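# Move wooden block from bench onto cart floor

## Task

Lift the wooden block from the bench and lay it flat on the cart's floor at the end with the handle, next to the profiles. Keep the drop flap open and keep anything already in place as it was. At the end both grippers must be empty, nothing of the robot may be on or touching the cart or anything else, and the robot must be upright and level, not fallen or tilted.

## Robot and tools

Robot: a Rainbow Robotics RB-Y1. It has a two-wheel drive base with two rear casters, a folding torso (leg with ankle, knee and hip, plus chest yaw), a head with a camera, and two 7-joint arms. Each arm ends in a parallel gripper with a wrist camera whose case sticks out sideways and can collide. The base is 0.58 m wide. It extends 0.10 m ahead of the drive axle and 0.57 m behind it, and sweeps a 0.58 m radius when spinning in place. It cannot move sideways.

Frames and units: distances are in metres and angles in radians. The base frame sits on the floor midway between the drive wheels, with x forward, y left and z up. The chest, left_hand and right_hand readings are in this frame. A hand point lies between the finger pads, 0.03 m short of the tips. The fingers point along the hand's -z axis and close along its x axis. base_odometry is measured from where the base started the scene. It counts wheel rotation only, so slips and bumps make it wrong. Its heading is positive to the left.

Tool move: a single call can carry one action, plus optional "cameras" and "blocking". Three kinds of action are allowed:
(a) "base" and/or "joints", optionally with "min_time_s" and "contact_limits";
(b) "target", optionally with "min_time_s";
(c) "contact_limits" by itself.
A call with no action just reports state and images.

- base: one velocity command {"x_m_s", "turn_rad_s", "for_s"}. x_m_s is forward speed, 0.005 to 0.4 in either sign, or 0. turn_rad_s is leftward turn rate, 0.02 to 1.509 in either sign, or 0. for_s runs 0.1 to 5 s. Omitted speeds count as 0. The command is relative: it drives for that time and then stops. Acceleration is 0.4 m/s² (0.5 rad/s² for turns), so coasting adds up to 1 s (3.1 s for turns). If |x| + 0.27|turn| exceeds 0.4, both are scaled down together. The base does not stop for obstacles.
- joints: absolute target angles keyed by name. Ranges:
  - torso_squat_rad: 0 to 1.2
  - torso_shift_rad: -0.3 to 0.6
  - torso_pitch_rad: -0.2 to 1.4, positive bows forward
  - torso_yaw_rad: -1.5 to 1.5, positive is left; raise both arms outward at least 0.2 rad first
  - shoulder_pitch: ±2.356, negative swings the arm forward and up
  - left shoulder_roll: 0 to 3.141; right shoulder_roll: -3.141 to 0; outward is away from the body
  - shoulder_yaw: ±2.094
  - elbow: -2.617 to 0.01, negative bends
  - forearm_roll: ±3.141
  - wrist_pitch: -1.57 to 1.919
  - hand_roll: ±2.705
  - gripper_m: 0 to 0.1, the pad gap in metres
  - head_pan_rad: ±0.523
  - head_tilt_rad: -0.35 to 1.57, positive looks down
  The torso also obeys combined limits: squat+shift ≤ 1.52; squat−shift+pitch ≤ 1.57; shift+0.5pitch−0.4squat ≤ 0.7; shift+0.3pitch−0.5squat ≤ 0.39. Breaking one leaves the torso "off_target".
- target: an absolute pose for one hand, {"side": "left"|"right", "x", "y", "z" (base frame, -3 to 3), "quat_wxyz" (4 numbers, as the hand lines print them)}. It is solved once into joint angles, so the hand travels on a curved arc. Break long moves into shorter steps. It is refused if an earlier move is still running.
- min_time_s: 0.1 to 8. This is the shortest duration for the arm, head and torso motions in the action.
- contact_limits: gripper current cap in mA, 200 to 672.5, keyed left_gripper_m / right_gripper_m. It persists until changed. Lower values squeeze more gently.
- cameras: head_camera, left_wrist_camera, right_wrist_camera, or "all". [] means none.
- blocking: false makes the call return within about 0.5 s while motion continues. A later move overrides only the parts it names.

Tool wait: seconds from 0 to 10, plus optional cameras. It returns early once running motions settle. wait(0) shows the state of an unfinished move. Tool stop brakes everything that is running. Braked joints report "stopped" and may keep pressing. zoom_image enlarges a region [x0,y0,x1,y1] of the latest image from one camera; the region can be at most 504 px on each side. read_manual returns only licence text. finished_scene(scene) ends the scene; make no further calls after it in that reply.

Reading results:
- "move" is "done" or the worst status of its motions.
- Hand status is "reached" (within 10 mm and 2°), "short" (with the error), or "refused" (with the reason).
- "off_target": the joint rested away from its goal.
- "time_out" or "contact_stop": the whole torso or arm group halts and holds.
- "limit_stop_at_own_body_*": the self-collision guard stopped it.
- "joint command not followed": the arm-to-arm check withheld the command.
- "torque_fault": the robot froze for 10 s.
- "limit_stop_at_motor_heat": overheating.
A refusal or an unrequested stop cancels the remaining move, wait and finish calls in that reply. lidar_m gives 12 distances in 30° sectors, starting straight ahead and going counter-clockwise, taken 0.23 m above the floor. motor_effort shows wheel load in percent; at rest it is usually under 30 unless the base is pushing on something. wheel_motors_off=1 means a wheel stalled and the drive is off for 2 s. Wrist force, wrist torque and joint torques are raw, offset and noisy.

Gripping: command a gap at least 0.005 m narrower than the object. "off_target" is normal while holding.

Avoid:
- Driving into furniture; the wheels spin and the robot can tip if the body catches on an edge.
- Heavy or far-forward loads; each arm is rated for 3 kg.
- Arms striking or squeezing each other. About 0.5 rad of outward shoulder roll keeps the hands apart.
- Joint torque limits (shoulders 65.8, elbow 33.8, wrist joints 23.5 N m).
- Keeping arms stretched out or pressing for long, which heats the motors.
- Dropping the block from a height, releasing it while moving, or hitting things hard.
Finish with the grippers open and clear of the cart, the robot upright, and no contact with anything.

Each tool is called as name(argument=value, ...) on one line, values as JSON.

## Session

move(joints={"head_tilt_rad": 0.7, "head_pan_rad": 0.0, "torso_squat_rad": 0.2}, cameras=["head_camera"])

move(joints={"head_tilt_rad": 0.5, "head_pan_rad": 0.52}, cameras=["head_camera"])

move(joints={"head_tilt_rad": 0.6, "head_pan_rad": -0.52}, cameras=["head_camera"])

Scene clock: 1.30 s.
Joint torques (N m): left_arm=[-1.77 -0.97 0.28 -0.48 -0.08 -0.77 0.02] | right_arm=[-3.44 -0.77 -0.61 -1.62 -0.04 -0.53 -0.12]
External joint torques (N m): left_arm=[-0.39 -1.11 0.27 0.07 -0.08 -0.34 0.03] | right_arm=[0.16 0.35 -0.57 0.01 -0.1 0.07 -0.14]
Motor temperatures (°C): left_arm=[30 28 31 35 34 32 37] | right_arm=[34 30 31 30 35 37 34]
Wrist force (N): left_arm=[-0.1 1.0 -7.6] | right_arm=[-2.5 1.0 -4.6]
Wrist torque (N m): left_arm=[-0.25 0.16 0.08] | right_arm=[-0.10 -0.11 -0.09]
Wrist force, peak (N): left_arm=[-0.4 1.9 -8.1] | right_arm=[-2.9 1.1 -5.3]
move: done
base_odometry: x=+0.000 y=+0.000 heading=+0.000
lidar_m: 0.74 1.03 1.57 4.56 1.51 1.08 1.02 1.08 1.44 3.61 1.09 0.78
base_status: not commanded
joint_positions: torso_squat_rad=+0.200 torso_shift_rad=+0.000 torso_pitch_rad=+0.000 torso_yaw_rad=+0.000 left_shoulder_pitch_rad=+0.037 left_shoulder_roll_rad=+0.004 left_shoulder_yaw_rad=-0.043 left_elbow_rad=-0.196 left_forearm_roll_rad=-0.014 left_wrist_pitch_rad=+0.002 left_hand_roll_rad=+0.027 left_gripper_m=+0.099 right_shoulder_pitch_rad=-0.040 right_shoulder_roll_rad=-0.021 right_shoulder_yaw_rad=-0.018 right_elbow_rad=-0.235 right_forearm_roll_rad=+0.049 right_wrist_pitch_rad=-0.014 right_hand_roll_rad=+0.035 right_gripper_m=+0.099 head_pan_rad=+0.000 head_tilt_rad=+0.700
joint_status: all done
wheel_motors_off: 0
motor_effort: left_wheel=+0(1) right_wheel=-2(2)
chest: x=-0.2279 y=+0.0001 z=+1.2760 quat_wxyz=(+1.000, +0.000, +0.000, +0.000) (m; base frame)
left_hand: x=-0.1598 y=+0.2200 z=+0.5937 quat_wxyz=(+0.997, +0.000, -0.079, -0.009) (m; base frame)
right_hand: x=-0.0824 y=-0.2360 z=+0.6055 quat_wxyz=(+0.989, -0.016, -0.142, +0.041) (m; base frame)
pictures: head_camera
camera_calibration:
head_camera: T_world_to_cam=[[-0.00130568, -0.999504, -0.031463, 0.0453827], [-0.59956, 0.0259632, -0.799908, 1.10889], [0.800329, 0.0178195, -0.599297, 0.994476], [0, 0, 0, 1]] pos_world=[-0.131005, -0.00115112, 1.48442]

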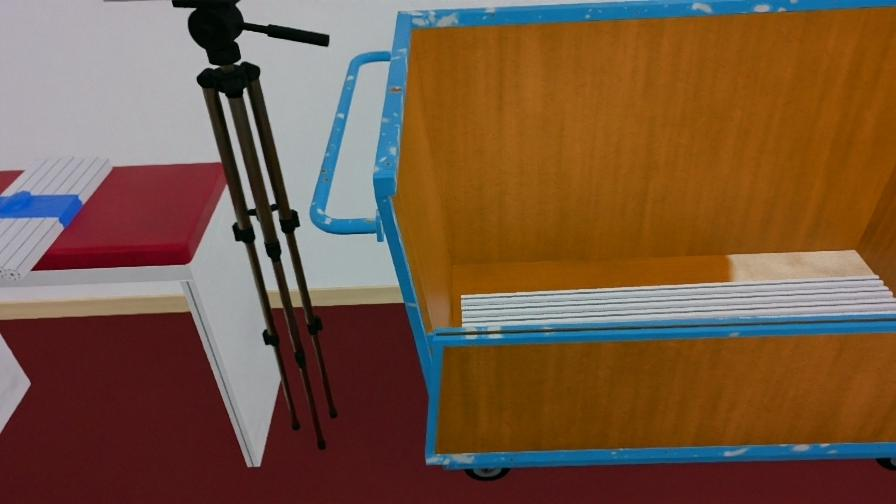

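Scene clock: 2.30 s.
Joint torques (N m): left_arm=[-1.75 -0.69 0.64 -0.48 -0.12 -0.66 -0.1] | right_arm=[-3.4 -0.37 -0.45 -1.46 -0.06 -0.64 -0.08]
External joint torques (N m): left_arm=[-0.37 -0.84 0.63 0.08 -0.12 -0.24 -0.09] | right_arm=[0.2 0.75 -0.41 0.17 -0.12 -0.04 -0.1]
Wrist force (N): left_arm=[-0.6 1.0 -7.5] | right_arm=[-3.1 1.2 -4.9]
Wrist torque (N m): left_arm=[-0.25 0.10 0.10] | right_arm=[-0.10 -0.18 -0.12]
Wrist force, peak (N): left_arm=[-0.7 1.3 -8.3] | right_arm=[-2.9 1.1 -5.5]
move: done
base_odometry: x=+0.000 y=+0.000 heading=+0.000
lidar_m: 0.74 1.04 1.56 4.58 1.52 1.08 1.01 1.08 1.44 3.60 1.11 0.77
base_status: not commanded
joint_positions: torso_squat_rad=+0.200 torso_shift_rad=+0.000 torso_pitch_rad=+0.000 torso_yaw_rad=+0.000 left_shoulder_pitch_rad=+0.037 left_shoulder_roll_rad=+0.004 left_shoulder_yaw_rad=-0.043 left_elbow_rad=-0.196 left_forearm_roll_rad=-0.014 left_wrist_pitch_rad=+0.002 left_hand_roll_rad=+0.027 left_gripper_m=+0.099 right_shoulder_pitch_rad=-0.040 right_shoulder_roll_rad=-0.021 right_shoulder_yaw_rad=-0.018 right_elbow_rad=-0.235 right_forearm_roll_rad=+0.049 right_wrist_pitch_rad=-0.014 right_hand_roll_rad=+0.035 right_gripper_m=+0.099 head_pan_rad=+0.520 head_tilt_rad=+0.500
joint_status: all done
wheel_motors_off: 0
motor_effort: left_wheel=+1(1) right_wheel=+0(2)
chest: x=-0.2279 y=+0.0001 z=+1.2760 quat_wxyz=(+1.000, +0.000, +0.000, +0.000) (m; base frame)
left_hand: x=-0.1598 y=+0.2200 z=+0.5937 quat_wxyz=(+0.997, +0.000, -0.079, -0.009) (m; base frame)
right_hand: x=-0.0824 y=-0.2360 z=+0.6055 quat_wxyz=(+0.989, -0.016, -0.142, +0.041) (m; base frame)
pictures: head_camera
camera_calibration:
head_camera: T_world_to_cam=[[0.500886, -0.864951, -0.0311971, 0.148395], [-0.385078, -0.190425, -0.903024, 1.30522], [0.775131, 0.464325, -0.428455, 0.737094], [0, 0, 0, 1]] pos_world=[-0.143063, 0.0346483, 1.49908]

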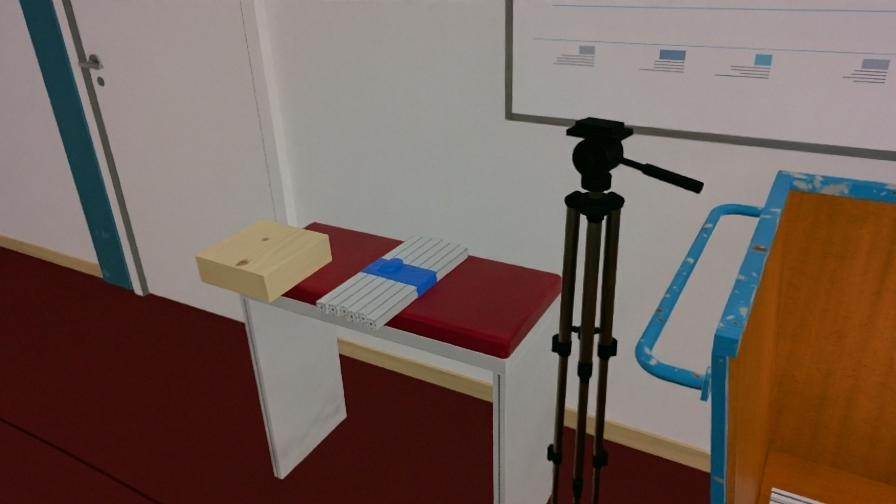

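Scene clock: 3.67 s.
Joint torques (N m): left_arm=[-1.9 -0.64 0.73 -0.51 -0.08 -0.66 -0.1] | right_arm=[-3.3 -0.77 -0.83 -1.39 -0.1 -0.57 -0.12]
External joint torques (N m): left_arm=[-0.52 -0.79 0.72 0.05 -0.08 -0.24 -0.09] | right_arm=[0.29 0.35 -0.79 0.24 -0.16 0.03 -0.14]
Wrist force (N): left_arm=[0.2 1.1 -7.3] | right_arm=[-2.9 1.2 -4.2]
Wrist torque (N m): left_arm=[-0.29 0.17 0.10] | right_arm=[-0.11 -0.17 -0.10]
Wrist force, peak (N): left_arm=[0.2 1.8 -8.1] | right_arm=[-2.5 1.7 -5.1]
move: done
base_odometry: x=+0.000 y=+0.000 heading=+0.000
lidar_m: 0.73 1.01 1.57 4.57 1.51 1.09 1.02 1.08 1.44 3.61 1.11 0.78
base_status: not commanded
joint_positions: torso_squat_rad=+0.200 torso_shift_rad=+0.000 torso_pitch_rad=+0.000 torso_yaw_rad=+0.000 left_shoulder_pitch_rad=+0.037 left_shoulder_roll_rad=+0.004 left_shoulder_yaw_rad=-0.043 left_elbow_rad=-0.196 left_forearm_roll_rad=-0.014 left_wrist_pitch_rad=+0.002 left_hand_roll_rad=+0.027 left_gripper_m=+0.099 right_shoulder_pitch_rad=-0.040 right_shoulder_roll_rad=-0.021 right_shoulder_yaw_rad=-0.018 right_elbow_rad=-0.235 right_forearm_roll_rad=+0.049 right_wrist_pitch_rad=-0.014 right_hand_roll_rad=+0.035 right_gripper_m=+0.099 head_pan_rad=-0.520 head_tilt_rad=+0.600
joint_status: all done
wheel_motors_off: 0
motor_effort: left_wheel=-1(2) right_wheel=+1(2)
chest: x=-0.2279 y=+0.0001 z=+1.2760 quat_wxyz=(+1.000, +0.000, +0.000, +0.000) (m; base frame)
left_hand: x=-0.1598 y=+0.2200 z=+0.5937 quat_wxyz=(+0.997, +0.000, -0.079, -0.009) (m; base frame)
right_hand: x=-0.0824 y=-0.2360 z=+0.6055 quat_wxyz=(+0.989, -0.016, -0.142, +0.041) (m; base frame)
pictures: head_camera
camera_calibration:
head_camera: T_world_to_cam=[[-0.495009, -0.868323, -0.0313329, -0.056464], [-0.435543, 0.279173, -0.855783, 1.22506], [0.751843, -0.409974, -0.516385, 0.862209], [0, 0, 0, 1]] pos_world=[-0.142631, -0.0375485, 1.49185]

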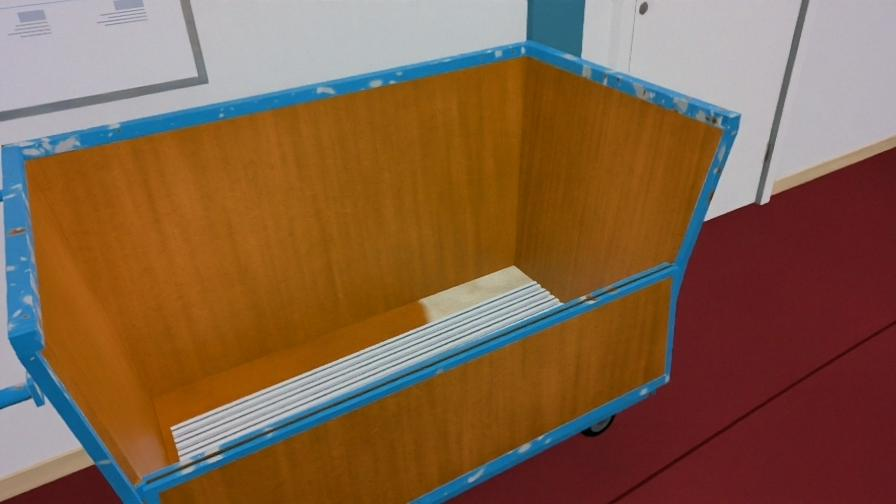

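move(base={"turn_rad_s": 0.8, "for_s": 1.7175}, joints={"torso_squat_rad": 1.0, "head_tilt_rad": 0.5, "head_pan_rad": 0.0, "right_elbow_rad": -1.9, "right_shoulder_pitch_rad": 0.5, "right_shoulder_roll_rad": -0.15, "right_wrist_pitch_rad": -0.2, "left_shoulder_pitch_rad": 0.5, "left_shoulder_roll_rad": 0.35, "left_elbow_rad": -2.0})

move(base={"x_m_s": 0.4, "for_s": 3.2}, joints={"right_shoulder_pitch_rad": -0.089, "right_shoulder_roll_rad": 0.0, "right_shoulder_yaw_rad": 0.658, "right_elbow_rad": -1.592, "right_forearm_roll_rad": 1.414, "right_wrist_pitch_rad": 0.69, "right_hand_roll_rad": -1.433})

move(base={"turn_rad_s": -0.8, "for_s": 1.7175}, cameras=["head_camera", "right_wrist_camera"])

Scene clock: 14.93 s.
Joint torques (N m): left_arm=[-3.47 3.22 4.36 -9.63 0.02 -1.9 -0.08] | right_arm=[-1.99 -3.9 -2.7 -10.61 0.01 -1.99 -0.02]
External joint torques (N m): left_arm=[-0.4 -1.55 0.46 0.42 -0.03 -0.02 -0.03] | right_arm=[0.38 -0.61 -0.44 -0.83 -0.12 -0.12 -0.06]
Wrist force (N): left_arm=[-5.1 -0.9 -1.5] | right_arm=[-7.0 2.7 1.6]
Wrist torque (N m): left_arm=[-0.13 -0.11 0.16] | right_arm=[-0.29 -0.37 -0.14]
Wrist force, peak (N): left_arm=[0.2 1.5 -8.5] | right_arm=[-7.7 3.0 1.2]
move: done
base_odometry: x=+0.000 y=+0.000 heading=+1.386
lidar_m: 3.42 1.92 1.16 1.02 1.01 1.24 2.29 3.01 0.88 0.75 0.76 1.56
base_status: done (sent for 1.73 of 1.73 s)
joint_positions: torso_squat_rad=+1.000 torso_shift_rad=+0.000 torso_pitch_rad=+0.000 torso_yaw_rad=+0.000 left_shoulder_pitch_rad=+0.500 left_shoulder_roll_rad=+0.350 left_shoulder_yaw_rad=-0.043 left_elbow_rad=-2.000 left_forearm_roll_rad=-0.014 left_wrist_pitch_rad=+0.002 left_hand_roll_rad=+0.027 left_gripper_m=+0.099 right_shoulder_pitch_rad=+0.500 right_shoulder_roll_rad=-0.150 right_shoulder_yaw_rad=-0.018 right_elbow_rad=-1.900 right_forearm_roll_rad=+0.049 right_wrist_pitch_rad=-0.200 right_hand_roll_rad=+0.035 right_gripper_m=+0.099 head_pan_rad=+0.000 head_tilt_rad=+0.500
joint_status: all done
wheel_motors_off: 0
motor_effort: left_wheel=+5(33) right_wheel=+21(57)
chest: x=-0.2281 y=+0.0000 z=+0.9681 quat_wxyz=(+1.000, +0.000, +0.000, +0.000) (m; base frame)
left_hand: x=+0.1496 y=+0.3107 z=+0.7379 quat_wxyz=(+0.725, +0.103, -0.670, -0.121) (m; base frame)
right_hand: x=+0.1447 y=-0.3170 z=+0.7391 quat_wxyz=(+0.685, -0.130, -0.714, +0.059) (m; base frame)
pictures: none

Scene clock: 19.50 s.
Joint torques (N m): left_arm=[-2.73 3.47 4.7 -9.51 0.06 -2.06 -0.12] | right_arm=[-10.46 6.58 -1.18 -10.27 1 -0.37 0.35]
External joint torques (N m): left_arm=[0.33 -1.3 0.8 0.55 0.01 -0.18 -0.07] | right_arm=[0.06 0.81 -0.68 -0.43 -0.23 -0.11 0.3]
Wrist force (N): left_arm=[-5.3 -1.1 -2.7] | right_arm=[-7.1 0.8 1.1]
Wrist torque (N m): left_arm=[-0.07 -0.12 0.12] | right_arm=[-0.13 -0.39 -0.07]
Wrist force, peak (N): left_arm=[-6.1 -0.6 -3.0] | right_arm=[-8.0 1.2 0.3]
move: done
base_odometry: x=+0.234 y=+1.258 heading=+1.388
lidar_m: 2.85 2.37 1.45 1.29 1.28 1.55 2.91 1.28 0.97 0.66 0.66 1.50
base_status: done (sent for 3.2 of 3.2 s)
joint_positions: torso_squat_rad=+1.000 torso_shift_rad=+0.000 torso_pitch_rad=+0.000 torso_yaw_rad=+0.000 left_shoulder_pitch_rad=+0.500 left_shoulder_roll_rad=+0.350 left_shoulder_yaw_rad=-0.043 left_elbow_rad=-2.000 left_forearm_roll_rad=-0.014 left_wrist_pitch_rad=+0.002 left_hand_roll_rad=+0.027 left_gripper_m=+0.099 right_shoulder_pitch_rad=-0.089 right_shoulder_roll_rad=+0.000 right_shoulder_yaw_rad=+0.658 right_elbow_rad=-1.592 right_forearm_roll_rad=+1.414 right_wrist_pitch_rad=+0.690 right_hand_roll_rad=-1.433 right_gripper_m=+0.099 head_pan_rad=+0.000 head_tilt_rad=+0.500
joint_status: all done
wheel_motors_off: 0
motor_effort: left_wheel=+20(45) right_wheel=-18(54)
chest: x=-0.2279 y=+0.0001 z=+0.9681 quat_wxyz=(+1.000, +0.000, +0.000, +0.000) (m; base frame)
left_hand: x=+0.1497 y=+0.3107 z=+0.7378 quat_wxyz=(+0.725, +0.103, -0.670, -0.121) (m; base frame)
right_hand: x=+0.2491 y=-0.0355 z=+0.7666 quat_wxyz=(+0.707, +0.001, -0.707, +0.003) (m; base frame)
pictures: none

Scene clock: 23.17 s.
Joint torques (N m): left_arm=[-3.16 3.36 4.59 -9.7 0.01 -1.99 -0.09] | right_arm=[-10.48 6.99 -1.33 -10.41 0.89 -0.29 0.18]
External joint torques (N m): left_arm=[-0.1 -1.41 0.69 0.36 -0.04 -0.11 -0.04] | right_arm=[0.05 1.23 -0.82 -0.58 -0.34 -0.03 0.13]
Wrist force (N): left_arm=[-4.9 -0.3 -2.0] | right_arm=[-7.1 0.7 1.7]
Wrist torque (N m): left_arm=[-0.19 -0.12 0.18] | right_arm=[-0.13 -0.41 -0.07]
Wrist force, peak (N): left_arm=[-6.4 -0.4 -2.1] | right_arm=[-8.1 1.3 1.4]
move: done
base_odometry: x=+0.234 y=+1.258 heading=+0.002
lidar_m: 0.66 1.30 1.75 4.35 1.90 1.35 1.28 1.34 1.80 2.15 0.96 0.96
base_status: done (sent for 1.73 of 1.73 s)
joint_positions: torso_squat_rad=+1.000 torso_shift_rad=+0.000 torso_pitch_rad=+0.000 torso_yaw_rad=+0.000 left_shoulder_pitch_rad=+0.500 left_shoulder_roll_rad=+0.350 left_shoulder_yaw_rad=-0.043 left_elbow_rad=-2.000 left_forearm_roll_rad=-0.014 left_wrist_pitch_rad=+0.002 left_hand_roll_rad=+0.027 left_gripper_m=+0.099 right_shoulder_pitch_rad=-0.089 right_shoulder_roll_rad=+0.000 right_shoulder_yaw_rad=+0.658 right_elbow_rad=-1.592 right_forearm_roll_rad=+1.414 right_wrist_pitch_rad=+0.690 right_hand_roll_rad=-1.433 right_gripper_m=+0.099 head_pan_rad=+0.000 head_tilt_rad=+0.500
joint_status: not commanded
wheel_motors_off: 0
motor_effort: left_wheel=+21(46) right_wheel=+2(48)
chest: x=-0.2280 y=+0.0001 z=+0.9681 quat_wxyz=(+1.000, +0.000, +0.000, +0.000) (m; base frame)
left_hand: x=+0.1497 y=+0.3107 z=+0.7378 quat_wxyz=(+0.725, +0.103, -0.670, -0.121) (m; base frame)
right_hand: x=+0.2491 y=-0.0355 z=+0.7666 quat_wxyz=(+0.707, +0.001, -0.707, +0.003) (m; base frame)
pictures: head_camera, right_wrist_camera
camera_calibration:
head_camera: T_world_to_cam=[[0.00497219, -0.999504, -0.0310958, 0.036461], [-0.4287, 0.0259631, -0.903074, 1.01829], [0.903433, 0.017821, -0.428359, 0.631608], [0, 0, 0, 1]] pos_world=[-0.134254, -0.00125112, 1.19128]
right_wrist_camera: T_world_to_cam=[[0.0269565, -0.0311182, -0.999152, 0.756917], [-0.511644, 0.858241, -0.0405334, 0.216031], [0.858775, 0.512303, 0.00721376, -0.129084], [0, 0, 0, 1]] pos_world=[0.200981, -0.0957232, 0.765963]

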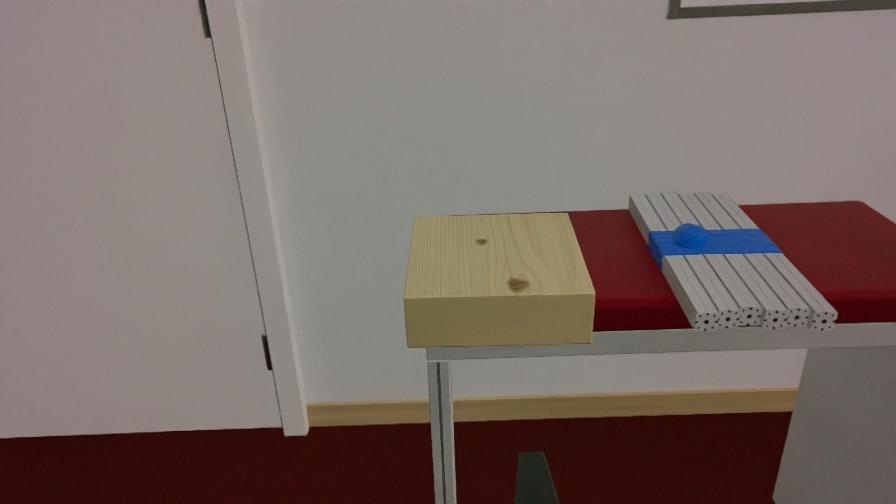

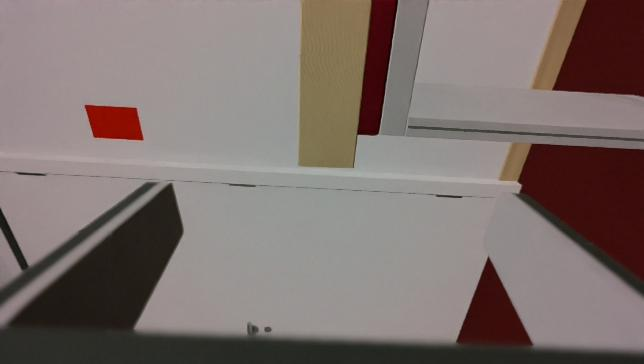

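move(base={"x_m_s": 0.25, "for_s": 0.9})

move(target={"side": "right", "x": 0.29, "y": -0.03, "z": 0.767, "quat_wxyz": [0.7071, 0, -0.7071, 0]}, cameras=["head_camera", "right_wrist_camera"])

Scene clock: 28.50 s.
Joint torques (N m): left_arm=[-2.67 3.49 4.54 -9.67 -0.06 -2.01 -0.06] | right_arm=[-10.61 6.81 -1.3 -10.41 1 -0.27 0.32]
External joint torques (N m): left_arm=[0.4 -1.28 0.63 0.38 -0.11 -0.13 -0.02] | right_arm=[-0.09 1.04 -0.8 -0.58 -0.23 -0.01 0.27]
Wrist force (N): left_arm=[-5.4 0.1 -2.6] | right_arm=[-7.3 0.9 1.3]
Wrist torque (N m): left_arm=[-0.22 -0.17 0.15] | right_arm=[-0.18 -0.44 -0.09]
Wrist force, peak (N): left_arm=[-5.9 -0.5 -3.0] | right_arm=[-7.9 0.4 1.1]
move: done
base_odometry: x=+0.459 y=+1.258 heading=+0.001
lidar_m: 0.43 1.08 1.40 3.68 2.22 1.58 1.52 1.58 2.10 1.19 0.80 0.93
base_status: done (sent for 0.9 of 0.9 s)
joint_positions: torso_squat_rad=+1.000 torso_shift_rad=+0.000 torso_pitch_rad=+0.000 torso_yaw_rad=+0.000 left_shoulder_pitch_rad=+0.500 left_shoulder_roll_rad=+0.350 left_shoulder_yaw_rad=-0.043 left_elbow_rad=-2.000 left_forearm_roll_rad=-0.014 left_wrist_pitch_rad=+0.002 left_hand_roll_rad=+0.027 left_gripper_m=+0.099 right_shoulder_pitch_rad=-0.089 right_shoulder_roll_rad=+0.000 right_shoulder_yaw_rad=+0.658 right_elbow_rad=-1.592 right_forearm_roll_rad=+1.414 right_wrist_pitch_rad=+0.690 right_hand_roll_rad=-1.433 right_gripper_m=+0.099 head_pan_rad=+0.000 head_tilt_rad=+0.500
joint_status: not commanded
wheel_motors_off: 0
motor_effort: left_wheel=-11(51) right_wheel=+11(43)
chest: x=-0.2279 y=+0.0001 z=+0.9681 quat_wxyz=(+1.000, +0.000, +0.000, +0.000) (m; base frame)
left_hand: x=+0.1497 y=+0.3107 z=+0.7378 quat_wxyz=(+0.725, +0.103, -0.670, -0.121) (m; base frame)
right_hand: x=+0.2491 y=-0.0355 z=+0.7666 quat_wxyz=(+0.707, +0.001, -0.707, +0.003) (m; base frame)
pictures: none

Scene clock: 29.33 s.
Joint torques (N m): left_arm=[-2.77 3.42 4.33 -9.58 0.01 -2.05 -0.08] | right_arm=[-13.13 6.23 -2.52 -10.16 1.16 0.01 -0.04]
External joint torques (N m): left_arm=[0.3 -1.35 0.43 0.47 -0.04 -0.17 -0.04] | right_arm=[0.03 1.29 -1.1 -0.49 -0.11 0.15 -0.09]
Wrist force (N): left_arm=[-5.2 -0.1 -2.2] | right_arm=[-7.2 1.0 1.1]
Wrist torque (N m): left_arm=[-0.20 -0.12 0.16] | right_arm=[-0.17 -0.40 -0.09]
Wrist force, peak (N): left_arm=[-5.7 -0.8 -2.6] | right_arm=[-8.3 0.7 1.6]
move: done
base_odometry: x=+0.459 y=+1.258 heading=+0.001
lidar_m: 0.42 1.07 1.44 3.67 2.24 1.58 1.51 1.56 2.11 1.20 0.81 0.94
base_status: not commanded
joint_positions: torso_squat_rad=+1.000 torso_shift_rad=+0.000 torso_pitch_rad=+0.000 torso_yaw_rad=+0.000 left_shoulder_pitch_rad=+0.500 left_shoulder_roll_rad=+0.350 left_shoulder_yaw_rad=-0.043 left_elbow_rad=-2.000 left_forearm_roll_rad=-0.014 left_wrist_pitch_rad=+0.002 left_hand_roll_rad=+0.027 left_gripper_m=+0.099 right_shoulder_pitch_rad=-0.264 right_shoulder_roll_rad=+0.000 right_shoulder_yaw_rad=+0.636 right_elbow_rad=-1.423 right_forearm_roll_rad=+1.361 right_wrist_pitch_rad=+0.719 right_hand_roll_rad=-1.499 right_gripper_m=+0.099 head_pan_rad=+0.000 head_tilt_rad=+0.500
joint_status: all done
wheel_motors_off: 0
motor_effort: left_wheel=-12(13) right_wheel=+11(15)
chest: x=-0.2280 y=+0.0001 z=+0.9681 quat_wxyz=(+1.000, +0.000, +0.000, +0.000) (m; base frame)
left_hand: x=+0.1497 y=+0.3107 z=+0.7378 quat_wxyz=(+0.725, +0.103, -0.670, -0.121) (m; base frame)
right_hand: x=+0.2895 y=-0.0305 z=+0.7674 quat_wxyz=(+0.708, +0.000, -0.707, +0.001) (m; base frame)
right_hand_status: reached (checked arc, planned for 0.5 s): 1 mm and 0.1 deg off.
pictures: head_camera, right_wrist_camera
camera_calibration:
head_camera: T_world_to_cam=[[0.00497219, -0.999504, -0.0310958, 0.036461], [-0.4287, 0.0259631, -0.903074, 1.01829], [0.903433, 0.017821, -0.428359, 0.631608], [0, 0, 0, 1]] pos_world=[-0.134254, -0.00125112, 1.19128]
right_wrist_camera: T_world_to_cam=[[0.0251113, -0.0299154, -0.999237, 0.757407], [-0.507502, 0.860789, -0.0385243, 0.229818], [0.861285, 0.508082, 0.00643339, -0.166561], [0, 0, 0, 1]] pos_world=[0.24107, -0.0905398, 0.766754]

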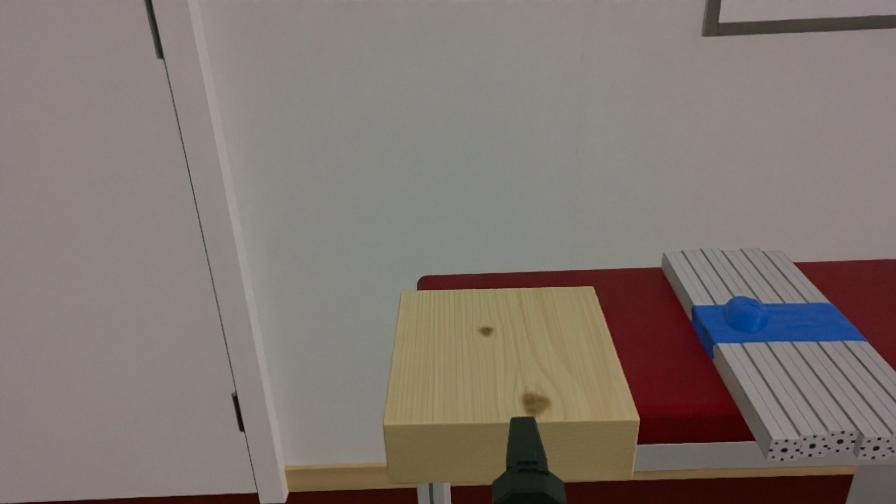

